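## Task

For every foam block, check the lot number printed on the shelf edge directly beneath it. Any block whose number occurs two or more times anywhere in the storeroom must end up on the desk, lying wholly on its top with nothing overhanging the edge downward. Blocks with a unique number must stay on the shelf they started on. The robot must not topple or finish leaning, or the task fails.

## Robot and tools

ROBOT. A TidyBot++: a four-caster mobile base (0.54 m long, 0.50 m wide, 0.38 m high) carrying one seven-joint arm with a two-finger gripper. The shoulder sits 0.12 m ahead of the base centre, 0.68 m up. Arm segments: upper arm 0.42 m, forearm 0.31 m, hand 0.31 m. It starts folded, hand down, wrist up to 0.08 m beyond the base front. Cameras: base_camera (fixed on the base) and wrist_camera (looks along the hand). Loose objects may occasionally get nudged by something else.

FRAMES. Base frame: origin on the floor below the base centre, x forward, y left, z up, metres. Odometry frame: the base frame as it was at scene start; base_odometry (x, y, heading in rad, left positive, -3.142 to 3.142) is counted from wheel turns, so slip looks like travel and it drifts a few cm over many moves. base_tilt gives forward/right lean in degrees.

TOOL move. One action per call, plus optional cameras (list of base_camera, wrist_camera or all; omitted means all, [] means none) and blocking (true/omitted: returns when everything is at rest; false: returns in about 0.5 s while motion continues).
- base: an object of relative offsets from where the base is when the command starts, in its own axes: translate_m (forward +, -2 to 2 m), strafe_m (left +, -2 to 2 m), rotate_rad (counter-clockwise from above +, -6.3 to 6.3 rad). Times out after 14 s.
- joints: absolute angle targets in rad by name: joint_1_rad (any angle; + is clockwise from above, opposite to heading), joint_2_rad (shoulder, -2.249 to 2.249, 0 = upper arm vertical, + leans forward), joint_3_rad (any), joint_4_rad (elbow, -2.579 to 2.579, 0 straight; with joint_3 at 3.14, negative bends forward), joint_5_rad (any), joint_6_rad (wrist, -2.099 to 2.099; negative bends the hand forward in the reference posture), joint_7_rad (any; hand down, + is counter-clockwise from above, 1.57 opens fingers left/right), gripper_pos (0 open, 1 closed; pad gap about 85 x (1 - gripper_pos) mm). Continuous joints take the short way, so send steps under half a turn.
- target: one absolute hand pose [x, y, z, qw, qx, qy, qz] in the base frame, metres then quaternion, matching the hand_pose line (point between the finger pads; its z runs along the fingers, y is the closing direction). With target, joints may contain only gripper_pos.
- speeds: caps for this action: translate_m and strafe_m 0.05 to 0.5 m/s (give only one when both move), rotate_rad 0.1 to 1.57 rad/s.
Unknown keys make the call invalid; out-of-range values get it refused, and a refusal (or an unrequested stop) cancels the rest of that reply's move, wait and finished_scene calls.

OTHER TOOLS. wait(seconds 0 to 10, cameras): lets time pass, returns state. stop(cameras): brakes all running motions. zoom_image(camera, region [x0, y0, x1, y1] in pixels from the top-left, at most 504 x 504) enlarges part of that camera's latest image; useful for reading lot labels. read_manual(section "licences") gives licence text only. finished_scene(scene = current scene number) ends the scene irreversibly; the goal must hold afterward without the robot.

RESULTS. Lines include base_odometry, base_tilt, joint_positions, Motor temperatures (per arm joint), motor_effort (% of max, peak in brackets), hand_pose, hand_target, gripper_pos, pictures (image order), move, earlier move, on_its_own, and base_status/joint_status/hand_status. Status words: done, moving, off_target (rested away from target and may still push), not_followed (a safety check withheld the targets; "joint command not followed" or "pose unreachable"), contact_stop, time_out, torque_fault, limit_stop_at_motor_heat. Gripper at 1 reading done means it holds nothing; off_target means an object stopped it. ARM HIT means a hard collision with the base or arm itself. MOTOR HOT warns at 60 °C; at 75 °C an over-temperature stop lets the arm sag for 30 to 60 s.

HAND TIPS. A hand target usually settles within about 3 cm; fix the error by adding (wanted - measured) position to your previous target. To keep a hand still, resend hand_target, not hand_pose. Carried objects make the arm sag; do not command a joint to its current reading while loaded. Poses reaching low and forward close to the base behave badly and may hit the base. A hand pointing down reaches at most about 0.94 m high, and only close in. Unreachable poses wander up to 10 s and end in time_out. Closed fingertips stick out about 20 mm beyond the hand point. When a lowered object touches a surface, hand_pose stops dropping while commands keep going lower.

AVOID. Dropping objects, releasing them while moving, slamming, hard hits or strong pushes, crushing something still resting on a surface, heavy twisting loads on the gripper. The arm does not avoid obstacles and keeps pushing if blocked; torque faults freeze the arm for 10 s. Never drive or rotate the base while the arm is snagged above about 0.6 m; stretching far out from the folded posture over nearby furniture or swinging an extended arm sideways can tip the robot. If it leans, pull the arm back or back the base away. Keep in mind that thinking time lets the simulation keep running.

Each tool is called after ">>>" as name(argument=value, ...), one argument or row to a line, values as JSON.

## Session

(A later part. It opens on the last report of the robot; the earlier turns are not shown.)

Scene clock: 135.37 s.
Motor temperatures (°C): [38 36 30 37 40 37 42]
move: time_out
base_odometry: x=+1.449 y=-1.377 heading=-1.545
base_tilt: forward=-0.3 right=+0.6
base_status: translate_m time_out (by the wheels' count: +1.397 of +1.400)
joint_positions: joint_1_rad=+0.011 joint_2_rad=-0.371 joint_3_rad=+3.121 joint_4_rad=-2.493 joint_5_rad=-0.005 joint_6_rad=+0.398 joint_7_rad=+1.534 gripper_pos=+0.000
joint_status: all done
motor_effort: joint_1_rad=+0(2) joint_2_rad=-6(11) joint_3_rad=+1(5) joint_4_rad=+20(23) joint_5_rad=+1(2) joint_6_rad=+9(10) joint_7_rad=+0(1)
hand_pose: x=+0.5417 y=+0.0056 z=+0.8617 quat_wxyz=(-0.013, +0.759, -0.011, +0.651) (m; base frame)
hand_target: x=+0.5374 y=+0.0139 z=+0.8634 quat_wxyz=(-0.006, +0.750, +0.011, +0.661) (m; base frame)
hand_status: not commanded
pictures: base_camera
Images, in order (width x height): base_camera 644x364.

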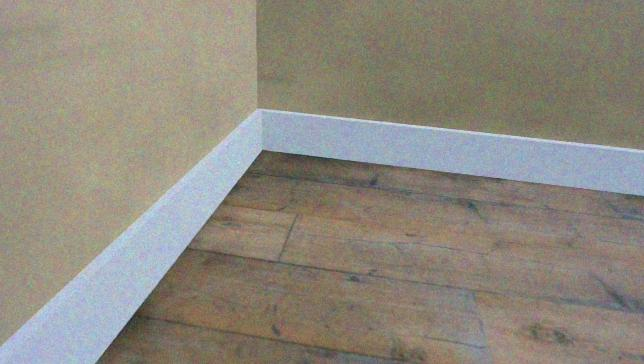

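>>> move(
  base={"strafe_m":-0.1},
  joints={"joint_1_rad":1.4},
  cameras=["wrist_camera"],
)

Scene clock: 138.13 s.
Motor temperatures (°C): [38 36 30 37 40 37 42]
move: done
base_odometry: x=+1.349 y=-1.380 heading=-1.545
base_tilt: forward=-0.3 right=+0.6
base_status: done
joint_positions: joint_1_rad=+1.381 joint_2_rad=-0.371 joint_3_rad=+3.120 joint_4_rad=-2.493 joint_5_rad=-0.005 joint_6_rad=+0.398 joint_7_rad=+1.534 gripper_pos=+0.000
joint_status: all done
motor_effort: joint_1_rad=-1(2) joint_2_rad=-6(7) joint_3_rad=+1(3) joint_4_rad=+20(21) joint_5_rad=+1(1) joint_6_rad=+9(9) joint_7_rad=+0(1)
hand_pose: x=+0.2091 y=-0.4130 z=+0.8618 quat_wxyz=(+0.402, +0.581, -0.488, +0.512) (m; base frame)
hand_target: x=+0.2038 y=-0.4099 z=+0.8634 quat_wxyz=(+0.422, +0.581, -0.475, +0.510) (m; base frame)
hand_status: not commanded
pictures: wrist_camera
Images, in order (width x height): wrist_camera 644x476.

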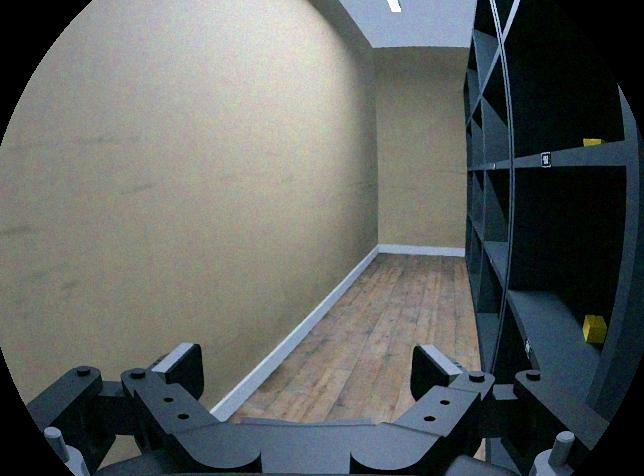

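>>> move(
  joints={"joint_1_rad":0.0,"joint_6_rad":-0.911},
  cameras=[],
)

>>> move(
  base={"translate_m":0.68,"strafe_m":-0.08},
  cameras=[],
)

>>> move(
  base={"rotate_rad":3.116},
  cameras=[],
)

>>> move(
  base={"strafe_m":1.0},
  joints={"joint_6_rad":0.45},
)

Scene clock: 141.60 s.
Motor temperatures (°C): [38 36 30 37 40 37 42]
move: done
base_odometry: x=+1.349 y=-1.380 heading=-1.545
base_tilt: forward=-0.3 right=+0.6
base_status: not commanded
joint_positions: joint_1_rad=+0.019 joint_2_rad=-0.371 joint_3_rad=+3.120 joint_4_rad=-2.493 joint_5_rad=-0.005 joint_6_rad=-0.858 joint_7_rad=+1.534 gripper_pos=+0.000
joint_status: all done
motor_effort: joint_1_rad=+0(2) joint_2_rad=-1(7) joint_3_rad=+1(1) joint_4_rad=+15(20) joint_5_rad=+1(1) joint_6_rad=+2(9) joint_7_rad=+0(1)
hand_pose: x=+0.2841 y=+0.0020 z=+0.6019 quat_wxyz=(+0.000, +0.997, -0.019, +0.081) (m; base frame)
hand_target: x=+0.2549 y=+0.0052 z=+0.5921 quat_wxyz=(+0.003, +0.999, +0.012, +0.042) (m; base frame)
hand_status: not commanded
pictures: none
No camera images: "cameras" was empty.

Scene clock: 144.27 s.
Motor temperatures (°C): [38 36 30 37 40 37 42]
move: done
base_odometry: x=+1.287 y=-2.061 heading=-1.545
base_tilt: forward=-0.4 right=+0.6
base_status: done
joint_positions: joint_1_rad=+0.017 joint_2_rad=-0.383 joint_3_rad=+3.120 joint_4_rad=-2.525 joint_5_rad=-0.005 joint_6_rad=-0.909 joint_7_rad=+1.534 gripper_pos=+0.000
joint_status: not commanded
motor_effort: joint_1_rad=+0(1) joint_2_rad=+2(7) joint_3_rad=+1(2) joint_4_rad=+19(22) joint_5_rad=+2(3) joint_6_rad=+5(10) joint_7_rad=+0(2)
hand_pose: x=+0.2541 y=+0.0022 z=+0.5920 quat_wxyz=(+0.001, +0.999, -0.018, +0.045) (m; base frame)
hand_target: x=+0.2549 y=+0.0052 z=+0.5921 quat_wxyz=(+0.003, +0.999, +0.012, +0.042) (m; base frame)
hand_status: not commanded
pictures: none
No camera images: "cameras" was empty.

Scene clock: 150.57 s.
Motor temperatures (°C): [38 35 30 37 40 37 42]
move: time_out
base_odometry: x=+1.288 y=-2.051 heading=-1.456
base_tilt: forward=-0.4 right=+0.6
base_status: rotate_rad time_out (by the wheels' count: +0.089 of +3.116)
joint_positions: joint_1_rad=+0.015 joint_2_rad=-0.377 joint_3_rad=+3.119 joint_4_rad=-2.519 joint_5_rad=-0.005 joint_6_rad=-0.908 joint_7_rad=+1.534 gripper_pos=+0.000
joint_status: not commanded
motor_effort: joint_1_rad=-1(2) joint_2_rad=-1(8) joint_3_rad=+1(2) joint_4_rad=+14(19) joint_5_rad=+1(2) joint_6_rad=+1(5) joint_7_rad=+0(1)
hand_pose: x=+0.2568 y=+0.0026 z=+0.5931 quat_wxyz=(+0.001, +0.999, -0.017, +0.046) (m; base frame)
hand_target: x=+0.2549 y=+0.0052 z=+0.5921 quat_wxyz=(+0.003, +0.999, +0.012, +0.042) (m; base frame)
hand_status: not commanded
pictures: none
No camera images: "cameras" was empty.

not run: a stop that you did not command came earlier in this reply.

Blocked by the back wall presumably. Back off.

>>> move(
  base={"translate_m":-0.15},
)

Scene clock: 152.13 s.
Motor temperatures (°C): [38 35 30 37 40 37 42]
move: done
base_odometry: x=+1.270 y=-1.902 heading=-1.455
base_tilt: forward=-0.4 right=+0.6
base_status: done
joint_positions: joint_1_rad=+0.015 joint_2_rad=-0.378 joint_3_rad=+3.119 joint_4_rad=-2.519 joint_5_rad=-0.005 joint_6_rad=-0.908 joint_7_rad=+1.534 gripper_pos=+0.000
joint_status: not commanded
motor_effort: joint_1_rad=-1(1) joint_2_rad=-1(3) joint_3_rad=+1(1) joint_4_rad=+15(16) joint_5_rad=+1(1) joint_6_rad=+1(2) joint_7_rad=+0(1)
hand_pose: x=+0.2569 y=+0.0026 z=+0.5931 quat_wxyz=(+0.001, +0.999, -0.017, +0.046) (m; base frame)
hand_target: x=+0.2549 y=+0.0052 z=+0.5921 quat_wxyz=(+0.003, +0.999, +0.012, +0.042) (m; base frame)
hand_status: not commanded
pictures: base_camera, wrist_camera
Images, in order (width x height): base_camera 644x364, wrist_camera 644x476.

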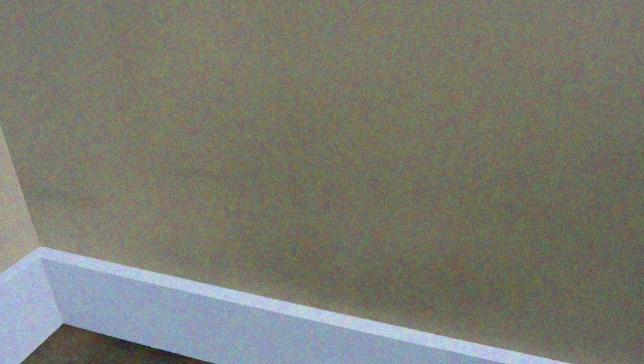

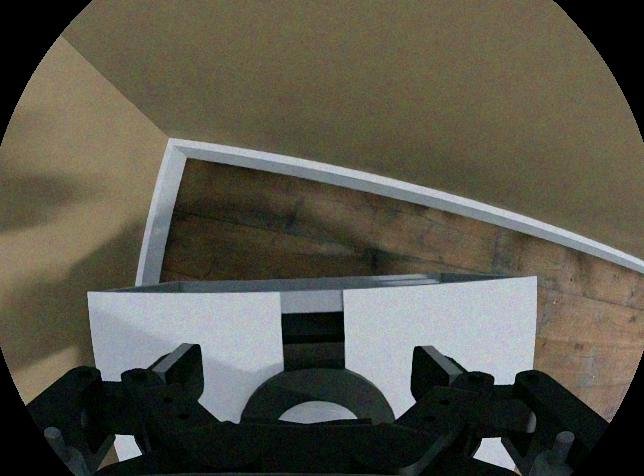

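>>> move(
  base={"strafe_m":-0.4,"translate_m":0.0},
  cameras=[],
)

>>> move(
  base={"rotate_rad":2.94},
  cameras=["base_camera"],
)

>>> move(
  joints={"joint_6_rad":0.45},
)

Scene clock: 159.53 s.
Motor temperatures (°C): [38 35 30 37 40 37 42]
move: done
base_odometry: x=+0.873 y=-1.949 heading=-1.455
base_tilt: forward=-0.3 right=+0.6
base_status: done
joint_positions: joint_1_rad=+0.015 joint_2_rad=-0.378 joint_3_rad=+3.119 joint_4_rad=-2.519 joint_5_rad=-0.005 joint_6_rad=-0.908 joint_7_rad=+1.534 gripper_pos=+0.000
joint_status: not commanded
motor_effort: joint_1_rad=+0(1) joint_2_rad=-1(2) joint_3_rad=+1(2) joint_4_rad=+14(16) joint_5_rad=+1(2) joint_6_rad=+1(2) joint_7_rad=+0(1)
hand_pose: x=+0.2569 y=+0.0026 z=+0.5931 quat_wxyz=(+0.001, +0.999, -0.017, +0.046) (m; base frame)
hand_target: x=+0.2549 y=+0.0052 z=+0.5921 quat_wxyz=(+0.003, +0.999, +0.012, +0.042) (m; base frame)
hand_status: not commanded
pictures: none
No camera images: "cameras" was empty.

Scene clock: 162.70 s.
Motor temperatures (°C): [38 35 30 37 40 37 42]
move: done
base_odometry: x=+0.873 y=-1.948 heading=+1.484
base_tilt: forward=-0.4 right=+0.6
base_status: done
joint_positions: joint_1_rad=+0.015 joint_2_rad=-0.378 joint_3_rad=+3.119 joint_4_rad=-2.519 joint_5_rad=-0.005 joint_6_rad=-0.908 joint_7_rad=+1.534 gripper_pos=+0.000
joint_status: not commanded
motor_effort: joint_1_rad=+0(1) joint_2_rad=-1(2) joint_3_rad=+1(1) joint_4_rad=+15(15) joint_5_rad=+1(1) joint_6_rad=+2(2) joint_7_rad=+0(1)
hand_pose: x=+0.2569 y=+0.0026 z=+0.5931 quat_wxyz=(+0.001, +0.999, -0.017, +0.046) (m; base frame)
hand_target: x=+0.2549 y=+0.0052 z=+0.5921 quat_wxyz=(+0.003, +0.999, +0.012, +0.042) (m; base frame)
hand_status: not commanded
pictures: base_camera
Images, in order (width x height): base_camera 644x364.

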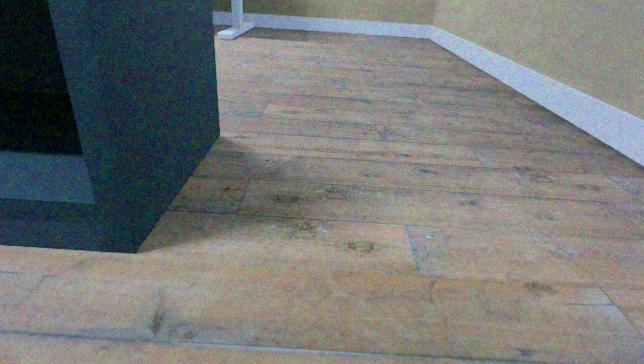

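Scene clock: 164.67 s.
Motor temperatures (°C): [38 35 30 37 40 37 42]
move: done
base_odometry: x=+0.873 y=-1.948 heading=+1.484
base_tilt: forward=-0.3 right=+0.6
base_status: not commanded
joint_positions: joint_1_rad=+0.015 joint_2_rad=-0.378 joint_3_rad=+3.119 joint_4_rad=-2.518 joint_5_rad=-0.005 joint_6_rad=+0.395 joint_7_rad=+1.534 gripper_pos=+0.000
joint_status: all done
motor_effort: joint_1_rad=+0(1) joint_2_rad=-6(6) joint_3_rad=+1(1) joint_4_rad=+20(20) joint_5_rad=+1(1) joint_6_rad=+8(9) joint_7_rad=+0(1)
hand_pose: x=+0.5350 y=+0.0046 z=+0.8494 quat_wxyz=(-0.011, +0.766, -0.012, +0.643) (m; base frame)
hand_target: x=+0.5374 y=+0.0139 z=+0.8634 quat_wxyz=(-0.006, +0.750, +0.011, +0.661) (m; base frame)
hand_status: not commanded
pictures: base_camera, wrist_camera
Images, in order (width x height): base_camera 644x364, wrist_camera 644x476.

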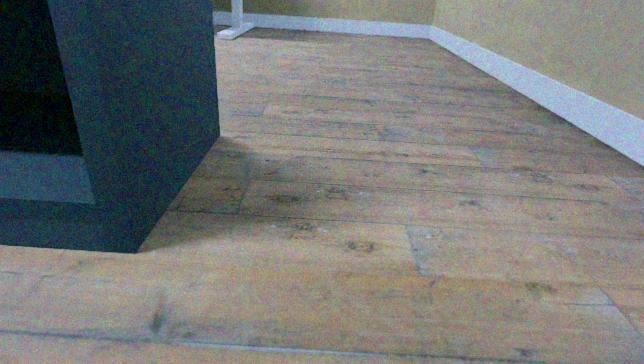

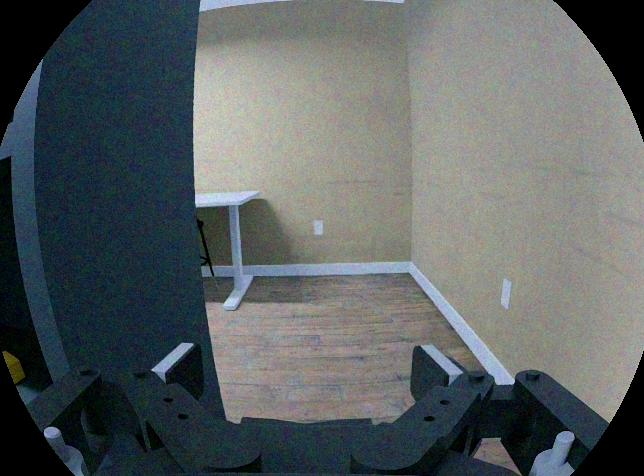

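>>> move(
  base={"strafe_m":0.7},
  cameras=["wrist_camera"],
)

>>> move(
  base={"strafe_m":0.8},
  cameras=["wrist_camera"],
)

>>> move(
  base={"strafe_m":0.8},
  cameras=["wrist_camera"],
)

Scene clock: 167.67 s.
Motor temperatures (°C): [38 35 30 37 40 37 42]
move: done
base_odometry: x=+0.175 y=-1.888 heading=+1.485
base_tilt: forward=-0.3 right=+0.6
base_status: done
joint_positions: joint_1_rad=+0.015 joint_2_rad=-0.378 joint_3_rad=+3.119 joint_4_rad=-2.518 joint_5_rad=-0.005 joint_6_rad=+0.395 joint_7_rad=+1.534 gripper_pos=+0.000
joint_status: not commanded
motor_effort: joint_1_rad=+0(1) joint_2_rad=-6(6) joint_3_rad=+1(2) joint_4_rad=+20(21) joint_5_rad=+1(1) joint_6_rad=+9(9) joint_7_rad=+0(1)
hand_pose: x=+0.5350 y=+0.0047 z=+0.8495 quat_wxyz=(-0.011, +0.766, -0.011, +0.643) (m; base frame)
hand_target: x=+0.5374 y=+0.0139 z=+0.8634 quat_wxyz=(-0.006, +0.750, +0.011, +0.661) (m; base frame)
hand_status: not commanded
pictures: wrist_camera
Images, in order (width x height): wrist_camera 644x476.

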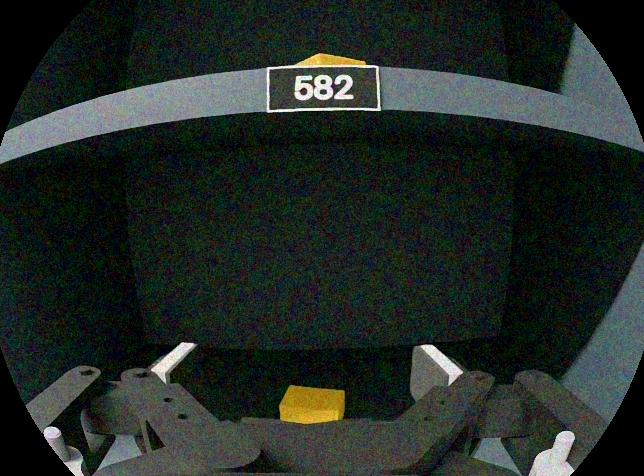

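Scene clock: 170.63 s.
Motor temperatures (°C): [38 35 30 37 40 37 42]
move: done
base_odometry: x=-0.622 y=-1.819 heading=+1.486
base_tilt: forward=-0.3 right=+0.6
base_status: done
joint_positions: joint_1_rad=+0.015 joint_2_rad=-0.378 joint_3_rad=+3.119 joint_4_rad=-2.518 joint_5_rad=-0.005 joint_6_rad=+0.395 joint_7_rad=+1.534 gripper_pos=+0.000
joint_status: not commanded
motor_effort: joint_1_rad=+0(1) joint_2_rad=-6(7) joint_3_rad=+1(2) joint_4_rad=+19(21) joint_5_rad=+1(1) joint_6_rad=+9(10) joint_7_rad=+0(1)
hand_pose: x=+0.5350 y=+0.0048 z=+0.8495 quat_wxyz=(-0.011, +0.766, -0.011, +0.643) (m; base frame)
hand_target: x=+0.5374 y=+0.0139 z=+0.8634 quat_wxyz=(-0.006, +0.750, +0.011, +0.661) (m; base frame)
hand_status: not commanded
pictures: wrist_camera
Images, in order (width x height): wrist_camera 644x476.

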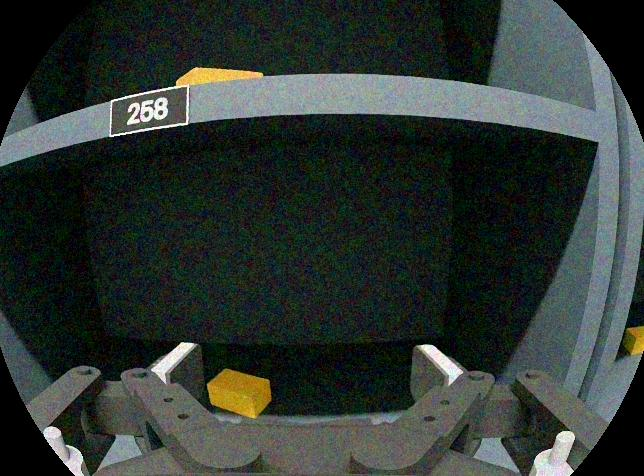

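Scene clock: 173.60 s.
Motor temperatures (°C): [38 35 30 37 40 37 42]
move: done
base_odometry: x=-1.419 y=-1.752 heading=+1.488
base_tilt: forward=-0.4 right=+0.6
base_status: done
joint_positions: joint_1_rad=+0.015 joint_2_rad=-0.378 joint_3_rad=+3.119 joint_4_rad=-2.518 joint_5_rad=-0.005 joint_6_rad=+0.395 joint_7_rad=+1.534 gripper_pos=+0.000
joint_status: not commanded
motor_effort: joint_1_rad=+0(1) joint_2_rad=-6(7) joint_3_rad=+1(2) joint_4_rad=+20(21) joint_5_rad=+0(1) joint_6_rad=+9(10) joint_7_rad=+0(1)
hand_pose: x=+0.5350 y=+0.0048 z=+0.8495 quat_wxyz=(-0.011, +0.766, -0.011, +0.643) (m; base frame)
hand_target: x=+0.5374 y=+0.0139 z=+0.8634 quat_wxyz=(-0.006, +0.750, +0.011, +0.661) (m; base frame)
hand_status: not commanded
pictures: wrist_camera
Images, in order (width x height): wrist_camera 644x476.

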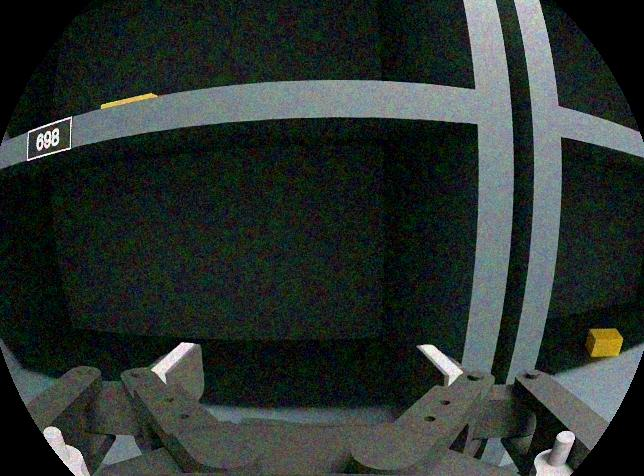

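>>> move(
  base={"strafe_m":0.35,"translate_m":-0.1},
  joints={"joint_6_rad":-0.1},
  cameras=["wrist_camera"],
)

>>> move(
  base={"strafe_m":-0.95},
  cameras=["wrist_camera"],
)

>>> move(
  base={"strafe_m":-0.9},
  cameras=["wrist_camera"],
)

Scene clock: 177.97 s.
Motor temperatures (°C): [38 35 30 37 40 37 42]
move: time_out
base_odometry: x=-1.506 y=-1.768 heading=+1.477
base_tilt: forward=-0.4 right=+0.6
base_status: translate_m time_out (by the wheels' count: -0.024 of -0.100); strafe_m time_out (by the wheels' count: +0.085 of +0.350)
joint_positions: joint_1_rad=+0.011 joint_2_rad=-0.381 joint_3_rad=+3.112 joint_4_rad=-2.517 joint_5_rad=-0.005 joint_6_rad=-0.066 joint_7_rad=+1.534 gripper_pos=+0.000
joint_status: all done
motor_effort: joint_1_rad=-1(3) joint_2_rad=-3(8) joint_3_rad=+0(8) joint_4_rad=+18(25) joint_5_rad=+1(1) joint_6_rad=+7(10) joint_7_rad=+0(1)
hand_pose: x=+0.4790 y=+0.0078 z=+0.7201 quat_wxyz=(-0.008, +0.892, -0.009, +0.452) (m; base frame)
hand_target: x=+0.4716 y=+0.0112 z=+0.7077 quat_wxyz=(-0.002, +0.901, +0.012, +0.433) (m; base frame)
hand_status: not commanded
pictures: wrist_camera
Images, in order (width x height): wrist_camera 644x476.

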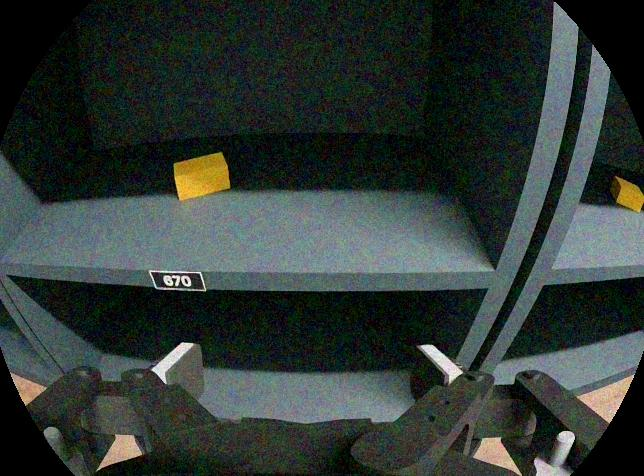

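not run: a stop that you did not command came earlier in this reply.

not run: a stop that you did not command came earlier in this reply.

>>> move(
  base={"translate_m":0.14},
  cameras=[],
)

>>> move(
  base={"strafe_m":0.3},
  joints={"joint_6_rad":0.2},
  cameras=["wrist_camera"],
)

Scene clock: 179.60 s.
Motor temperatures (°C): [38 35 30 37 40 37 42]
move: done
base_odometry: x=-1.493 y=-1.629 heading=+1.477
base_tilt: forward=-0.3 right=+0.6
base_status: done
joint_positions: joint_1_rad=+0.011 joint_2_rad=-0.377 joint_3_rad=+3.112 joint_4_rad=-2.517 joint_5_rad=-0.005 joint_6_rad=-0.067 joint_7_rad=+1.534 gripper_pos=+0.000
joint_status: not commanded
motor_effort: joint_1_rad=-1(1) joint_2_rad=-4(7) joint_3_rad=+1(1) joint_4_rad=+18(20) joint_5_rad=+1(1) joint_6_rad=+7(8) joint_7_rad=+0(1)
hand_pose: x=+0.4791 y=+0.0078 z=+0.7187 quat_wxyz=(-0.008, +0.893, -0.009, +0.451) (m; base frame)
hand_target: x=+0.4716 y=+0.0112 z=+0.7077 quat_wxyz=(-0.002, +0.901, +0.012, +0.433) (m; base frame)
hand_status: not commanded
pictures: none
No camera images: "cameras" was empty.

Scene clock: 181.53 s.
Motor temperatures (°C): [38 35 30 37 40 37 42]
move: done
base_odometry: x=-1.792 y=-1.601 heading=+1.476
base_tilt: forward=-0.3 right=+0.6
base_status: done
joint_positions: joint_1_rad=+0.011 joint_2_rad=-0.377 joint_3_rad=+3.112 joint_4_rad=-2.510 joint_5_rad=-0.005 joint_6_rad=+0.177 joint_7_rad=+1.534 gripper_pos=+0.000
joint_status: all done
motor_effort: joint_1_rad=+0(1) joint_2_rad=-5(6) joint_3_rad=+1(2) joint_4_rad=+19(22) joint_5_rad=+1(1) joint_6_rad=+8(9) joint_7_rad=+0(1)
hand_pose: x=+0.5180 y=+0.0088 z=+0.7879 quat_wxyz=(-0.011, +0.830, -0.008, +0.558) (m; base frame)
hand_target: x=+0.5182 y=+0.0129 z=+0.7882 quat_wxyz=(-0.004, +0.827, +0.012, +0.563) (m; base frame)
hand_status: not commanded
pictures: wrist_camera
Images, in order (width x height): wrist_camera 644x476.

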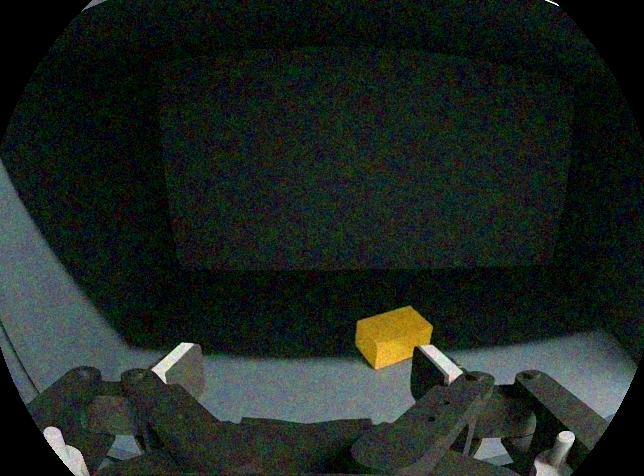

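>>> move(
  base={"translate_m":-0.08},
  joints={"joint_1_rad":-1.0,"joint_6_rad":0.4},
  cameras=["wrist_camera"],
)

Scene clock: 184.00 s.
Motor temperatures (°C): [38 35 30 37 40 37 42]
move: done
base_odometry: x=-1.800 y=-1.681 heading=+1.476
base_tilt: forward=-0.4 right=+0.6
base_status: done
joint_positions: joint_1_rad=-0.982 joint_2_rad=-0.379 joint_3_rad=+3.112 joint_4_rad=-2.510 joint_5_rad=-0.005 joint_6_rad=+0.343 joint_7_rad=+1.534 gripper_pos=+0.000
joint_status: all done
motor_effort: joint_1_rad=-1(2) joint_2_rad=-5(8) joint_3_rad=+1(1) joint_4_rad=+20(21) joint_5_rad=+1(1) joint_6_rad=+8(9) joint_7_rad=+0(1)
hand_pose: x=+0.3376 y=+0.3519 z=+0.8379 quat_wxyz=(-0.310, +0.689, +0.365, +0.544) (m; base frame)
hand_target: x=+0.3322 y=+0.3575 z=+0.8480 quat_wxyz=(-0.313, +0.667, +0.377, +0.561) (m; base frame)
hand_status: not commanded
pictures: wrist_camera
Images, in order (width x height): wrist_camera 644x476.

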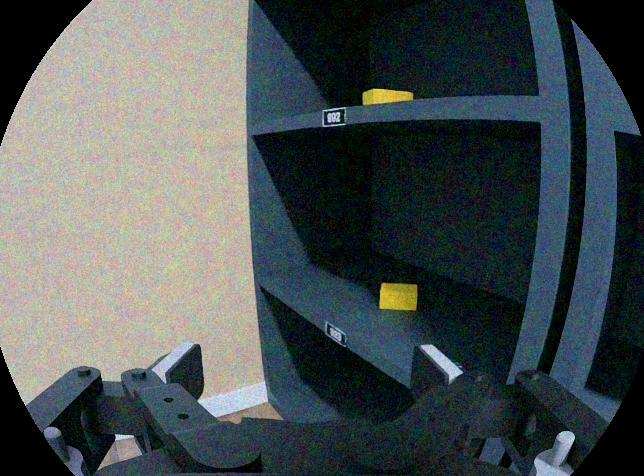

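>>> zoom_image(
  camera="wrist_camera",
  region=[290, 90, 380, 140],
)

>>> zoom_image(
  camera="wrist_camera",
  region=[300, 310, 380, 360],
)

>>> move(
  base={"strafe_m":0.55},
  joints={"joint_1_rad":0.0,"joint_6_rad":-0.1},
  cameras=["wrist_camera"],
)

>>> move(
  base={"strafe_m":-1.7,"translate_m":0.07},
  cameras=["wrist_camera"],
)

>>> move(
  base={"strafe_m":-0.7},
  cameras=["wrist_camera"],
)

Scaled by 5.600.

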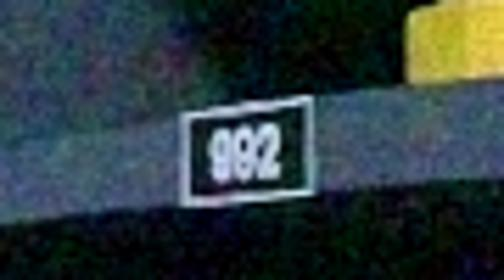

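Scaled by 6.300.

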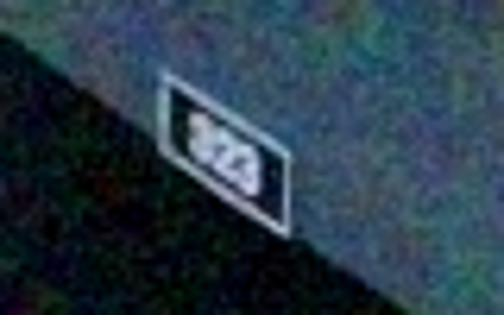

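Scene clock: 186.80 s.
Motor temperatures (°C): [38 35 30 37 40 37 42]
move: done
base_odometry: x=-2.347 y=-1.629 heading=+1.477
base_tilt: forward=-0.4 right=+0.6
base_status: done
joint_positions: joint_1_rad=-0.019 joint_2_rad=-0.379 joint_3_rad=+3.112 joint_4_rad=-2.510 joint_5_rad=-0.005 joint_6_rad=-0.049 joint_7_rad=+1.534 gripper_pos=+0.000
joint_status: all done
motor_effort: joint_1_rad=+0(2) joint_2_rad=-5(6) joint_3_rad=+1(1) joint_4_rad=+19(21) joint_5_rad=+1(1) joint_6_rad=+7(10) joint_7_rad=+0(1)
hand_pose: x=+0.4839 y=+0.0187 z=+0.7270 quat_wxyz=(-0.016, +0.887, +0.004, +0.462) (m; base frame)
hand_target: x=+0.4716 y=+0.0112 z=+0.7077 quat_wxyz=(-0.002, +0.901, +0.012, +0.433) (m; base frame)
hand_status: not commanded
pictures: wrist_camera
Images, in order (width x height): wrist_camera 644x476.

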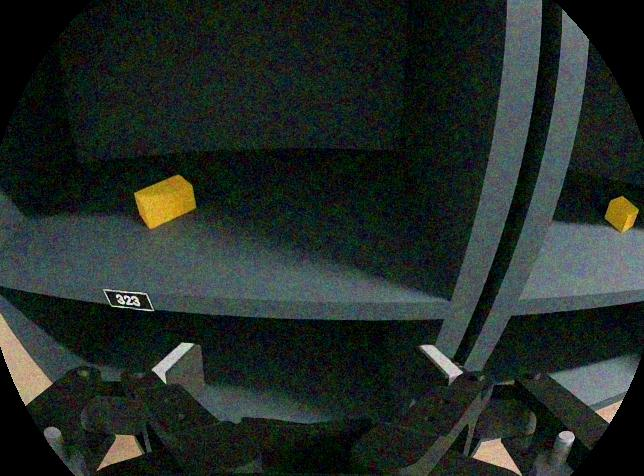

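Scene clock: 191.70 s.
Motor temperatures (°C): [38 35 30 37 40 37 42]
move: done
base_odometry: x=-0.648 y=-1.718 heading=+1.477
base_tilt: forward=-0.3 right=+0.6
base_status: done
joint_positions: joint_1_rad=-0.018 joint_2_rad=-0.378 joint_3_rad=+3.112 joint_4_rad=-2.510 joint_5_rad=-0.005 joint_6_rad=-0.055 joint_7_rad=+1.534 gripper_pos=+0.000
joint_status: not commanded
motor_effort: joint_1_rad=+0(1) joint_2_rad=-5(6) joint_3_rad=+1(2) joint_4_rad=+19(20) joint_5_rad=+1(1) joint_6_rad=+7(8) joint_7_rad=+0(1)
hand_pose: x=+0.4830 y=+0.0182 z=+0.7254 quat_wxyz=(-0.015, +0.888, +0.004, +0.459) (m; base frame)
hand_target: x=+0.4716 y=+0.0112 z=+0.7077 quat_wxyz=(-0.002, +0.901, +0.012, +0.433) (m; base frame)
hand_status: not commanded
pictures: wrist_camera
Images, in order (width x height): wrist_camera 644x476.

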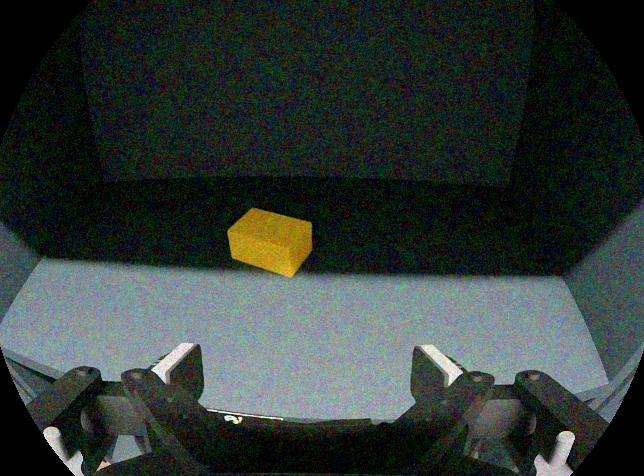

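Scene clock: 194.47 s.
Motor temperatures (°C): [38 35 30 37 40 37 42]
move: done
base_odometry: x=+0.049 y=-1.783 heading=+1.478
base_tilt: forward=-0.3 right=+0.6
base_status: done
joint_positions: joint_1_rad=-0.017 joint_2_rad=-0.378 joint_3_rad=+3.112 joint_4_rad=-2.510 joint_5_rad=-0.005 joint_6_rad=-0.055 joint_7_rad=+1.534 gripper_pos=+0.000
joint_status: not commanded
motor_effort: joint_1_rad=+0(1) joint_2_rad=-5(6) joint_3_rad=+1(2) joint_4_rad=+19(20) joint_5_rad=+1(1) joint_6_rad=+7(8) joint_7_rad=+0(1)
hand_pose: x=+0.4830 y=+0.0180 z=+0.7254 quat_wxyz=(-0.015, +0.888, +0.004, +0.459) (m; base frame)
hand_target: x=+0.4716 y=+0.0112 z=+0.7077 quat_wxyz=(-0.002, +0.901, +0.012, +0.433) (m; base frame)
hand_status: not commanded
pictures: wrist_camera
Images, in order (width x height): wrist_camera 644x476.

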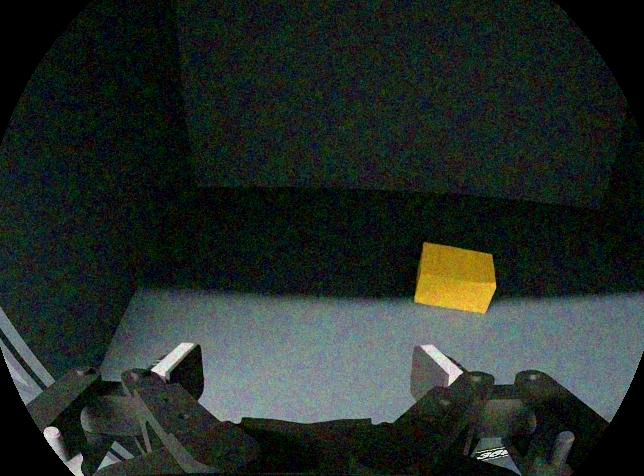

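>>> move(
  base={"translate_m":-0.17,"strafe_m":-0.1},
  cameras=["wrist_camera"],
)

>>> move(
  base={"strafe_m":0.9},
  cameras=["wrist_camera"],
)

Scene clock: 197.10 s.
Motor temperatures (°C): [38 35 30 37 40 37 42]
move: done
base_odometry: x=+0.133 y=-1.962 heading=+1.478
base_tilt: forward=-0.3 right=+0.6
base_status: done
joint_positions: joint_1_rad=-0.017 joint_2_rad=-0.379 joint_3_rad=+3.112 joint_4_rad=-2.510 joint_5_rad=-0.005 joint_6_rad=-0.056 joint_7_rad=+1.534 gripper_pos=+0.000
joint_status: not commanded
motor_effort: joint_1_rad=+0(1) joint_2_rad=-5(7) joint_3_rad=+0(1) joint_4_rad=+19(20) joint_5_rad=+1(1) joint_6_rad=+7(8) joint_7_rad=+0(1)
hand_pose: x=+0.4827 y=+0.0180 z=+0.7252 quat_wxyz=(-0.015, +0.888, +0.004, +0.459) (m; base frame)
hand_target: x=+0.4716 y=+0.0112 z=+0.7077 quat_wxyz=(-0.002, +0.901, +0.012, +0.433) (m; base frame)
hand_status: not commanded
pictures: wrist_camera
Images, in order (width x height): wrist_camera 644x476.

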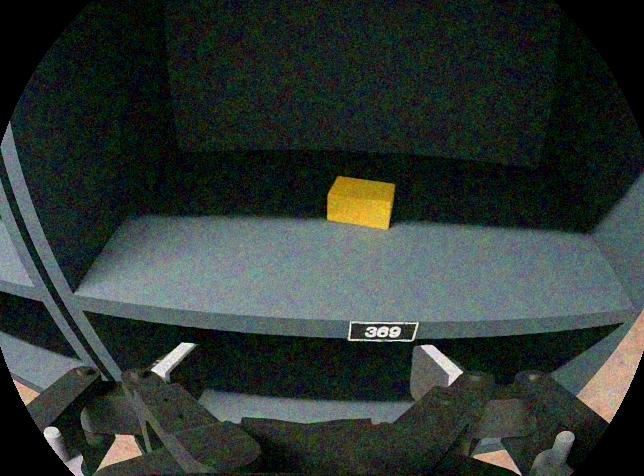

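Scene clock: 202.80 s.
Motor temperatures (°C): [38 35 30 37 40 37 42]
move: time_out
base_odometry: x=-0.761 y=-1.879 heading=+1.478
base_tilt: forward=-0.3 right=+0.6
base_status: strafe_m time_out (by the wheels' count: +0.897 of +0.900)
joint_positions: joint_1_rad=-0.017 joint_2_rad=-0.379 joint_3_rad=+3.112 joint_4_rad=-2.510 joint_5_rad=-0.005 joint_6_rad=-0.057 joint_7_rad=+1.534 gripper_pos=+0.000
joint_status: not commanded
motor_effort: joint_1_rad=+0(1) joint_2_rad=-5(6) joint_3_rad=+1(2) joint_4_rad=+19(20) joint_5_rad=+1(1) joint_6_rad=+7(8) joint_7_rad=+0(1)
hand_pose: x=+0.4826 y=+0.0178 z=+0.7251 quat_wxyz=(-0.015, +0.889, +0.003, +0.458) (m; base frame)
hand_target: x=+0.4716 y=+0.0112 z=+0.7077 quat_wxyz=(-0.002, +0.901, +0.012, +0.433) (m; base frame)
hand_status: not commanded
pictures: wrist_camera
Images, in order (width x height): wrist_camera 644x476.

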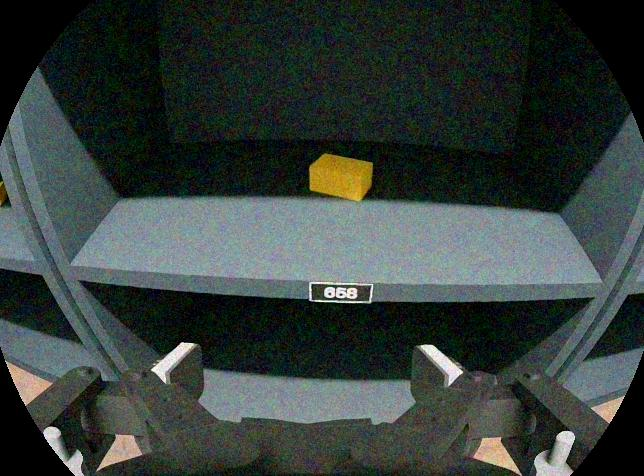

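>>> zoom_image(
  camera="wrist_camera",
  region=[290, 270, 390, 320],
)

>>> move(
  base={"strafe_m":0.85,"translate_m":0.03},
  joints={"joint_1_rad":0.0,"joint_2_rad":0.21,"joint_4_rad":-0.385,"joint_6_rad":-1.7,"joint_7_rad":1.57},
  cameras=["wrist_camera"],
)

Scaled by 5.040.

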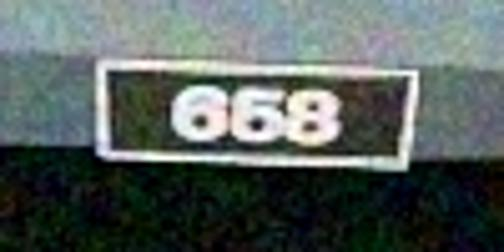

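Scene clock: 208.50 s.
Motor temperatures (°C): [38 35 30 37 40 37 42]
move: time_out
base_odometry: x=-1.602 y=-1.770 heading=+1.476
base_tilt: forward=-0.3 right=+0.6
base_status: translate_m time_out (by the wheels' count: +0.030 of +0.030); strafe_m time_out (by the wheels' count: +0.848 of +0.850)
joint_positions: joint_1_rad=-0.014 joint_2_rad=+0.184 joint_3_rad=+3.112 joint_4_rad=-0.402 joint_5_rad=-0.005 joint_6_rad=-1.651 joint_7_rad=+1.534 gripper_pos=+0.000
joint_status: all done
motor_effort: joint_1_rad=+0(3) joint_2_rad=-21(22) joint_3_rad=+0(3) joint_4_rad=+14(23) joint_5_rad=+1(2) joint_6_rad=+8(9) joint_7_rad=+0(1)
hand_pose: x=+0.6138 y=+0.0213 z=+1.1648 quat_wxyz=(-0.022, +0.900, +0.003, +0.436) (m; base frame)
hand_target: x=+0.6155 y=+0.0140 z=+1.1475 quat_wxyz=(-0.011, +0.912, +0.012, +0.411) (m; base frame)
hand_status: not commanded
pictures: wrist_camera
Images, in order (width x height): wrist_camera 644x476.

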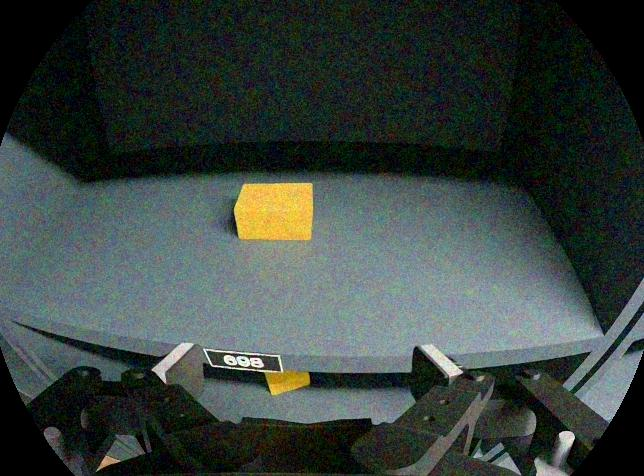

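>>> move(
  base={"translate_m":0.2,"strafe_m":0.085},
  joints={"joint_1_rad":0.02,"joint_2_rad":0.12,"joint_4_rad":-0.68,"joint_6_rad":-1.84,"joint_7_rad":1.57,"gripper_pos":1.0},
  cameras=["wrist_camera"],
)

Scene clock: 211.47 s.
Motor temperatures (°C): [38 35 30 37 40 37 42]
move: done
base_odometry: x=-1.668 y=-1.563 heading=+1.477
base_tilt: forward=-0.3 right=+0.6
base_status: done
joint_positions: joint_1_rad=+0.001 joint_2_rad=+0.125 joint_3_rad=+3.112 joint_4_rad=-0.656 joint_5_rad=-0.005 joint_6_rad=-1.790 joint_7_rad=+1.534 gripper_pos=+0.999
joint_status: all done
motor_effort: joint_1_rad=-1(2) joint_2_rad=-19(25) joint_3_rad=+0(1) joint_4_rad=+15(17) joint_5_rad=+1(1) joint_6_rad=+5(8) joint_7_rad=+0(1)
hand_pose: x=+0.5606 y=+0.0138 z=+1.0606 quat_wxyz=(-0.013, +0.960, -0.004, +0.281) (m; base frame)
hand_target: x=+0.5442 y=+0.0051 z=+1.0457 quat_wxyz=(-0.005, +0.969, +0.004, +0.248) (m; base frame)
hand_status: not commanded
pictures: wrist_camera
Images, in order (width x height): wrist_camera 644x476.

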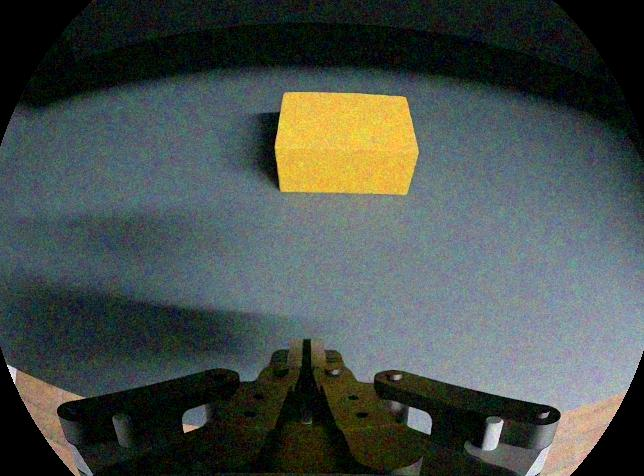

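>>> move(
  base={"translate_m":0.1,"strafe_m":0.012},
  joints={"joint_2_rad":0.12,"joint_4_rad":-0.72},
  cameras=["wrist_camera"],
)

>>> move(
  base={"translate_m":0.06},
  speeds={"translate_m":0.06},
  cameras=["wrist_camera"],
)

Scene clock: 213.03 s.
Motor temperatures (°C): [38 35 30 37 40 37 42]
move: done
base_odometry: x=-1.671 y=-1.462 heading=+1.477
base_tilt: forward=-0.3 right=+0.6
base_status: done
joint_positions: joint_1_rad=+0.002 joint_2_rad=+0.118 joint_3_rad=+3.112 joint_4_rad=-0.695 joint_5_rad=-0.005 joint_6_rad=-1.794 joint_7_rad=+1.534 gripper_pos=+0.999
joint_status: all done
motor_effort: joint_1_rad=-1(1) joint_2_rad=-20(22) joint_3_rad=+0(1) joint_4_rad=+15(17) joint_5_rad=+1(1) joint_6_rad=+5(6) joint_7_rad=+0(1)
hand_pose: x=+0.5548 y=+0.0134 z=+1.0480 quat_wxyz=(-0.012, +0.964, -0.004, +0.264) (m; base frame)
hand_target: x=+0.5417 y=+0.0052 z=+1.0307 quat_wxyz=(-0.005, +0.973, +0.005, +0.229) (m; base frame)
hand_status: not commanded
pictures: wrist_camera
Images, in order (width x height): wrist_camera 644x476.

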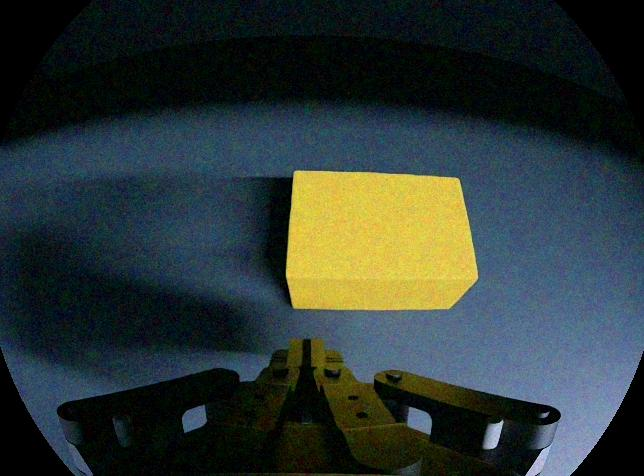

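Scene clock: 214.53 s.
Motor temperatures (°C): [38 35 30 37 40 37 42]
move: done
base_odometry: x=-1.665 y=-1.402 heading=+1.478
base_tilt: forward=-0.3 right=+0.6
base_status: done
joint_positions: joint_1_rad=+0.002 joint_2_rad=+0.115 joint_3_rad=+3.112 joint_4_rad=-0.695 joint_5_rad=-0.005 joint_6_rad=-1.795 joint_7_rad=+1.534 gripper_pos=+0.999
joint_status: not commanded
motor_effort: joint_1_rad=+0(1) joint_2_rad=-19(23) joint_3_rad=+0(1) joint_4_rad=+15(17) joint_5_rad=+1(1) joint_6_rad=+4(6) joint_7_rad=+0(1)
hand_pose: x=+0.5537 y=+0.0132 z=+1.0489 quat_wxyz=(-0.012, +0.964, -0.004, +0.265) (m; base frame)
hand_target: x=+0.5417 y=+0.0052 z=+1.0307 quat_wxyz=(-0.005, +0.973, +0.005, +0.229) (m; base frame)
hand_status: not commanded
pictures: wrist_camera
Images, in order (width x height): wrist_camera 644x476.

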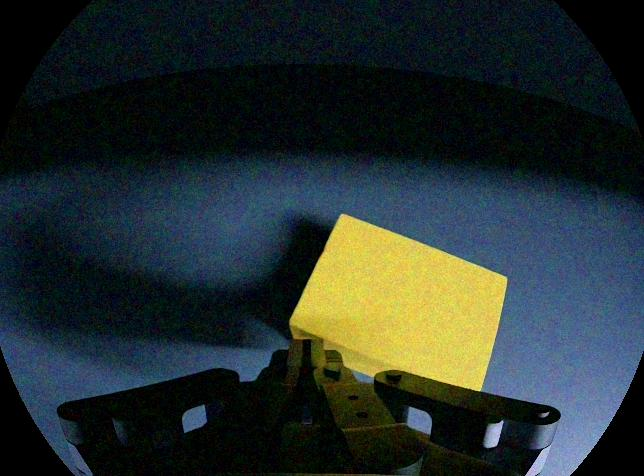

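>>> move(
  base={"translate_m":0.045},
  speeds={"translate_m":0.06},
  cameras=["wrist_camera"],
)

Scene clock: 215.93 s.
Motor temperatures (°C): [38 35 30 37 40 37 42]
move: done
base_odometry: x=-1.661 y=-1.357 heading=+1.478
base_tilt: forward=-0.3 right=+0.6
base_status: done
joint_positions: joint_1_rad=+0.003 joint_2_rad=+0.114 joint_3_rad=+3.112 joint_4_rad=-0.695 joint_5_rad=-0.005 joint_6_rad=-1.796 joint_7_rad=+1.534 gripper_pos=+0.999
joint_status: not commanded
motor_effort: joint_1_rad=+0(2) joint_2_rad=-19(22) joint_3_rad=+0(1) joint_4_rad=+15(17) joint_5_rad=+1(1) joint_6_rad=+5(5) joint_7_rad=+0(0)
hand_pose: x=+0.5530 y=+0.0130 z=+1.0495 quat_wxyz=(-0.012, +0.964, -0.004, +0.265) (m; base frame)
hand_target: x=+0.5417 y=+0.0052 z=+1.0307 quat_wxyz=(-0.005, +0.973, +0.005, +0.229) (m; base frame)
hand_status: not commanded
pictures: wrist_camera
Images, in order (width x height): wrist_camera 644x476.

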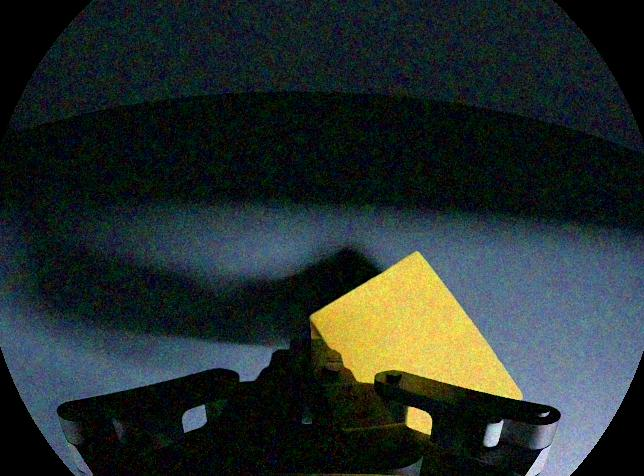

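>>> move(
  base={"translate_m":-0.16,"strafe_m":-0.03},
  cameras=[],
)

>>> move(
  joints={"joint_1_rad":0.0,"joint_2_rad":0.21,"joint_4_rad":-0.385,"joint_6_rad":-2.05,"joint_7_rad":2.1,"gripper_pos":0},
  cameras=["wrist_camera"],
)

Scene clock: 217.70 s.
Motor temperatures (°C): [38 35 30 37 40 37 42]
move: done
base_odometry: x=-1.646 y=-1.520 heading=+1.478
base_tilt: forward=-0.3 right=+0.6
base_status: done
joint_positions: joint_1_rad=+0.005 joint_2_rad=+0.105 joint_3_rad=+3.112 joint_4_rad=-0.695 joint_5_rad=-0.005 joint_6_rad=-1.798 joint_7_rad=+1.534 gripper_pos=+0.999
joint_status: not commanded
motor_effort: joint_1_rad=+0(1) joint_2_rad=-18(23) joint_3_rad=+0(1) joint_4_rad=+16(17) joint_5_rad=+1(1) joint_6_rad=+5(6) joint_7_rad=+0(1)
hand_pose: x=+0.5492 y=+0.0119 z=+1.0527 quat_wxyz=(-0.012, +0.963, -0.006, +0.268) (m; base frame)
hand_target: x=+0.5417 y=+0.0052 z=+1.0307 quat_wxyz=(-0.005, +0.973, +0.005, +0.229) (m; base frame)
hand_status: not commanded
pictures: none
No camera images: "cameras" was empty.

Scene clock: 219.53 s.
Motor temperatures (°C): [38 35 30 37 40 37 42]
move: done
base_odometry: x=-1.646 y=-1.520 heading=+1.478
base_tilt: forward=-0.3 right=+0.6
base_status: not commanded
joint_positions: joint_1_rad=+0.005 joint_2_rad=+0.184 joint_3_rad=+3.112 joint_4_rad=-0.402 joint_5_rad=-0.005 joint_6_rad=-1.999 joint_7_rad=+2.055 gripper_pos=+0.000
joint_status: all done
motor_effort: joint_1_rad=+0(1) joint_2_rad=-18(20) joint_3_rad=+0(0) joint_4_rad=+12(16) joint_5_rad=+1(1) joint_6_rad=+5(6) joint_7_rad=+0(1)
hand_pose: x=+0.5338 y=+0.0103 z=+1.0931 quat_wxyz=(+0.058, +0.930, +0.242, +0.268) (m; base frame)
hand_target: x=+0.5307 y=+0.0118 z=+1.0801 quat_wxyz=(+0.056, +0.932, +0.267, +0.239) (m; base frame)
hand_status: not commanded
pictures: wrist_camera
Images, in order (width x height): wrist_camera 644x476.

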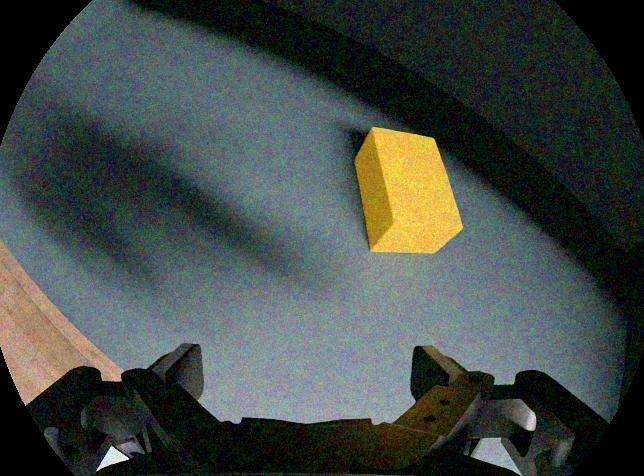

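>>> move(
  base={"translate_m":0.148,"strafe_m":-0.014},
  joints={"joint_7_rad":2.2},
  speeds={"translate_m":0.15},
  cameras=["wrist_camera"],
)

>>> move(
  joints={"joint_2_rad":0.12,"joint_4_rad":-0.71,"joint_6_rad":-1.84},
  cameras=["wrist_camera"],
)

Scene clock: 221.57 s.
Motor temperatures (°C): [38 35 30 37 40 37 42]
move: done
base_odometry: x=-1.618 y=-1.373 heading=+1.478
base_tilt: forward=-0.3 right=+0.6
base_status: done
joint_positions: joint_1_rad=+0.005 joint_2_rad=+0.200 joint_3_rad=+3.112 joint_4_rad=-0.400 joint_5_rad=-0.005 joint_6_rad=-2.003 joint_7_rad=+2.173 gripper_pos=+0.000
joint_status: all done
motor_effort: joint_1_rad=+0(2) joint_2_rad=-19(23) joint_3_rad=+0(1) joint_4_rad=+12(14) joint_5_rad=+1(1) joint_6_rad=+5(6) joint_7_rad=-1(1)
hand_pose: x=+0.5392 y=+0.0102 z=+1.0864 quat_wxyz=(+0.071, +0.917, +0.297, +0.256) (m; base frame)
hand_target: x=+0.5307 y=+0.0118 z=+1.0801 quat_wxyz=(+0.068, +0.917, +0.314, +0.236) (m; base frame)
hand_status: not commanded
pictures: wrist_camera
Images, in order (width x height): wrist_camera 644x476.

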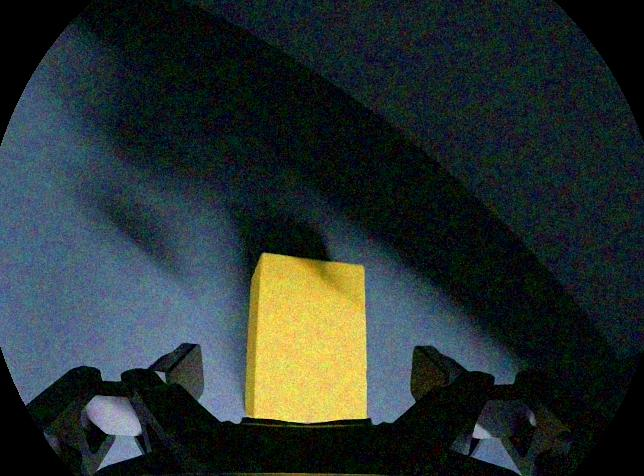

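Scene clock: 223.07 s.
Motor temperatures (°C): [38 35 30 37 40 37 42]
move: done
base_odometry: x=-1.618 y=-1.373 heading=+1.478
base_tilt: forward=-0.3 right=+0.6
base_status: not commanded
joint_positions: joint_1_rad=+0.005 joint_2_rad=+0.123 joint_3_rad=+3.112 joint_4_rad=-0.678 joint_5_rad=-0.005 joint_6_rad=-1.890 joint_7_rad=+2.173 gripper_pos=+0.000
joint_status: all done
motor_effort: joint_1_rad=-1(2) joint_2_rad=-18(20) joint_3_rad=+0(1) joint_4_rad=+15(16) joint_5_rad=+0(2) joint_6_rad=+4(6) joint_7_rad=+0(1)
hand_pose: x=+0.5312 y=+0.0113 z=+1.0379 quat_wxyz=(+0.060, +0.927, +0.301, +0.215) (m; base frame)
hand_target: x=+0.5422 y=+0.0136 z=+1.0345 quat_wxyz=(+0.066, +0.920, +0.315, +0.224) (m; base frame)
hand_status: not commanded
pictures: wrist_camera
Images, in order (width x height): wrist_camera 644x476.

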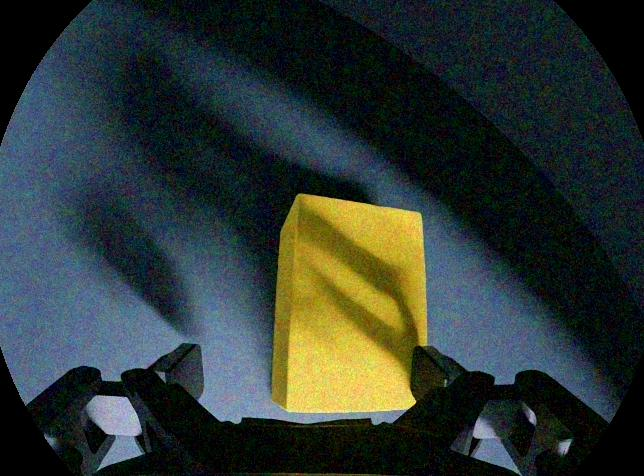

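>>> move(
  base={"translate_m":0.028,"strafe_m":-0.008},
  speeds={"translate_m":0.08},
  cameras=["wrist_camera"],
)

Scene clock: 224.17 s.
Motor temperatures (°C): [38 35 30 37 40 37 42]
move: done
base_odometry: x=-1.608 y=-1.346 heading=+1.478
base_tilt: forward=-0.3 right=+0.6
base_status: done
joint_positions: joint_1_rad=+0.005 joint_2_rad=+0.117 joint_3_rad=+3.112 joint_4_rad=-0.682 joint_5_rad=-0.005 joint_6_rad=-1.889 joint_7_rad=+2.173 gripper_pos=+0.000
joint_status: not commanded
motor_effort: joint_1_rad=+0(2) joint_2_rad=-19(22) joint_3_rad=+0(1) joint_4_rad=+15(16) joint_5_rad=+1(1) joint_6_rad=+4(5) joint_7_rad=+0(1)
hand_pose: x=+0.5295 y=+0.0113 z=+1.0390 quat_wxyz=(+0.060, +0.927, +0.301, +0.217) (m; base frame)
hand_target: x=+0.5422 y=+0.0136 z=+1.0345 quat_wxyz=(+0.066, +0.920, +0.315, +0.224) (m; base frame)
hand_status: not commanded
pictures: wrist_camera
Images, in order (width x height): wrist_camera 644x476.

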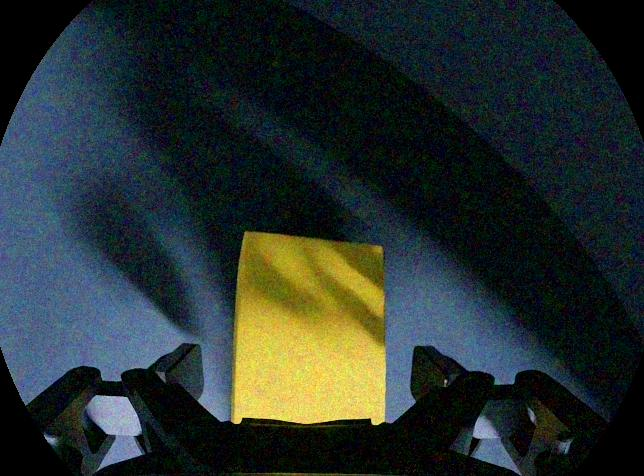

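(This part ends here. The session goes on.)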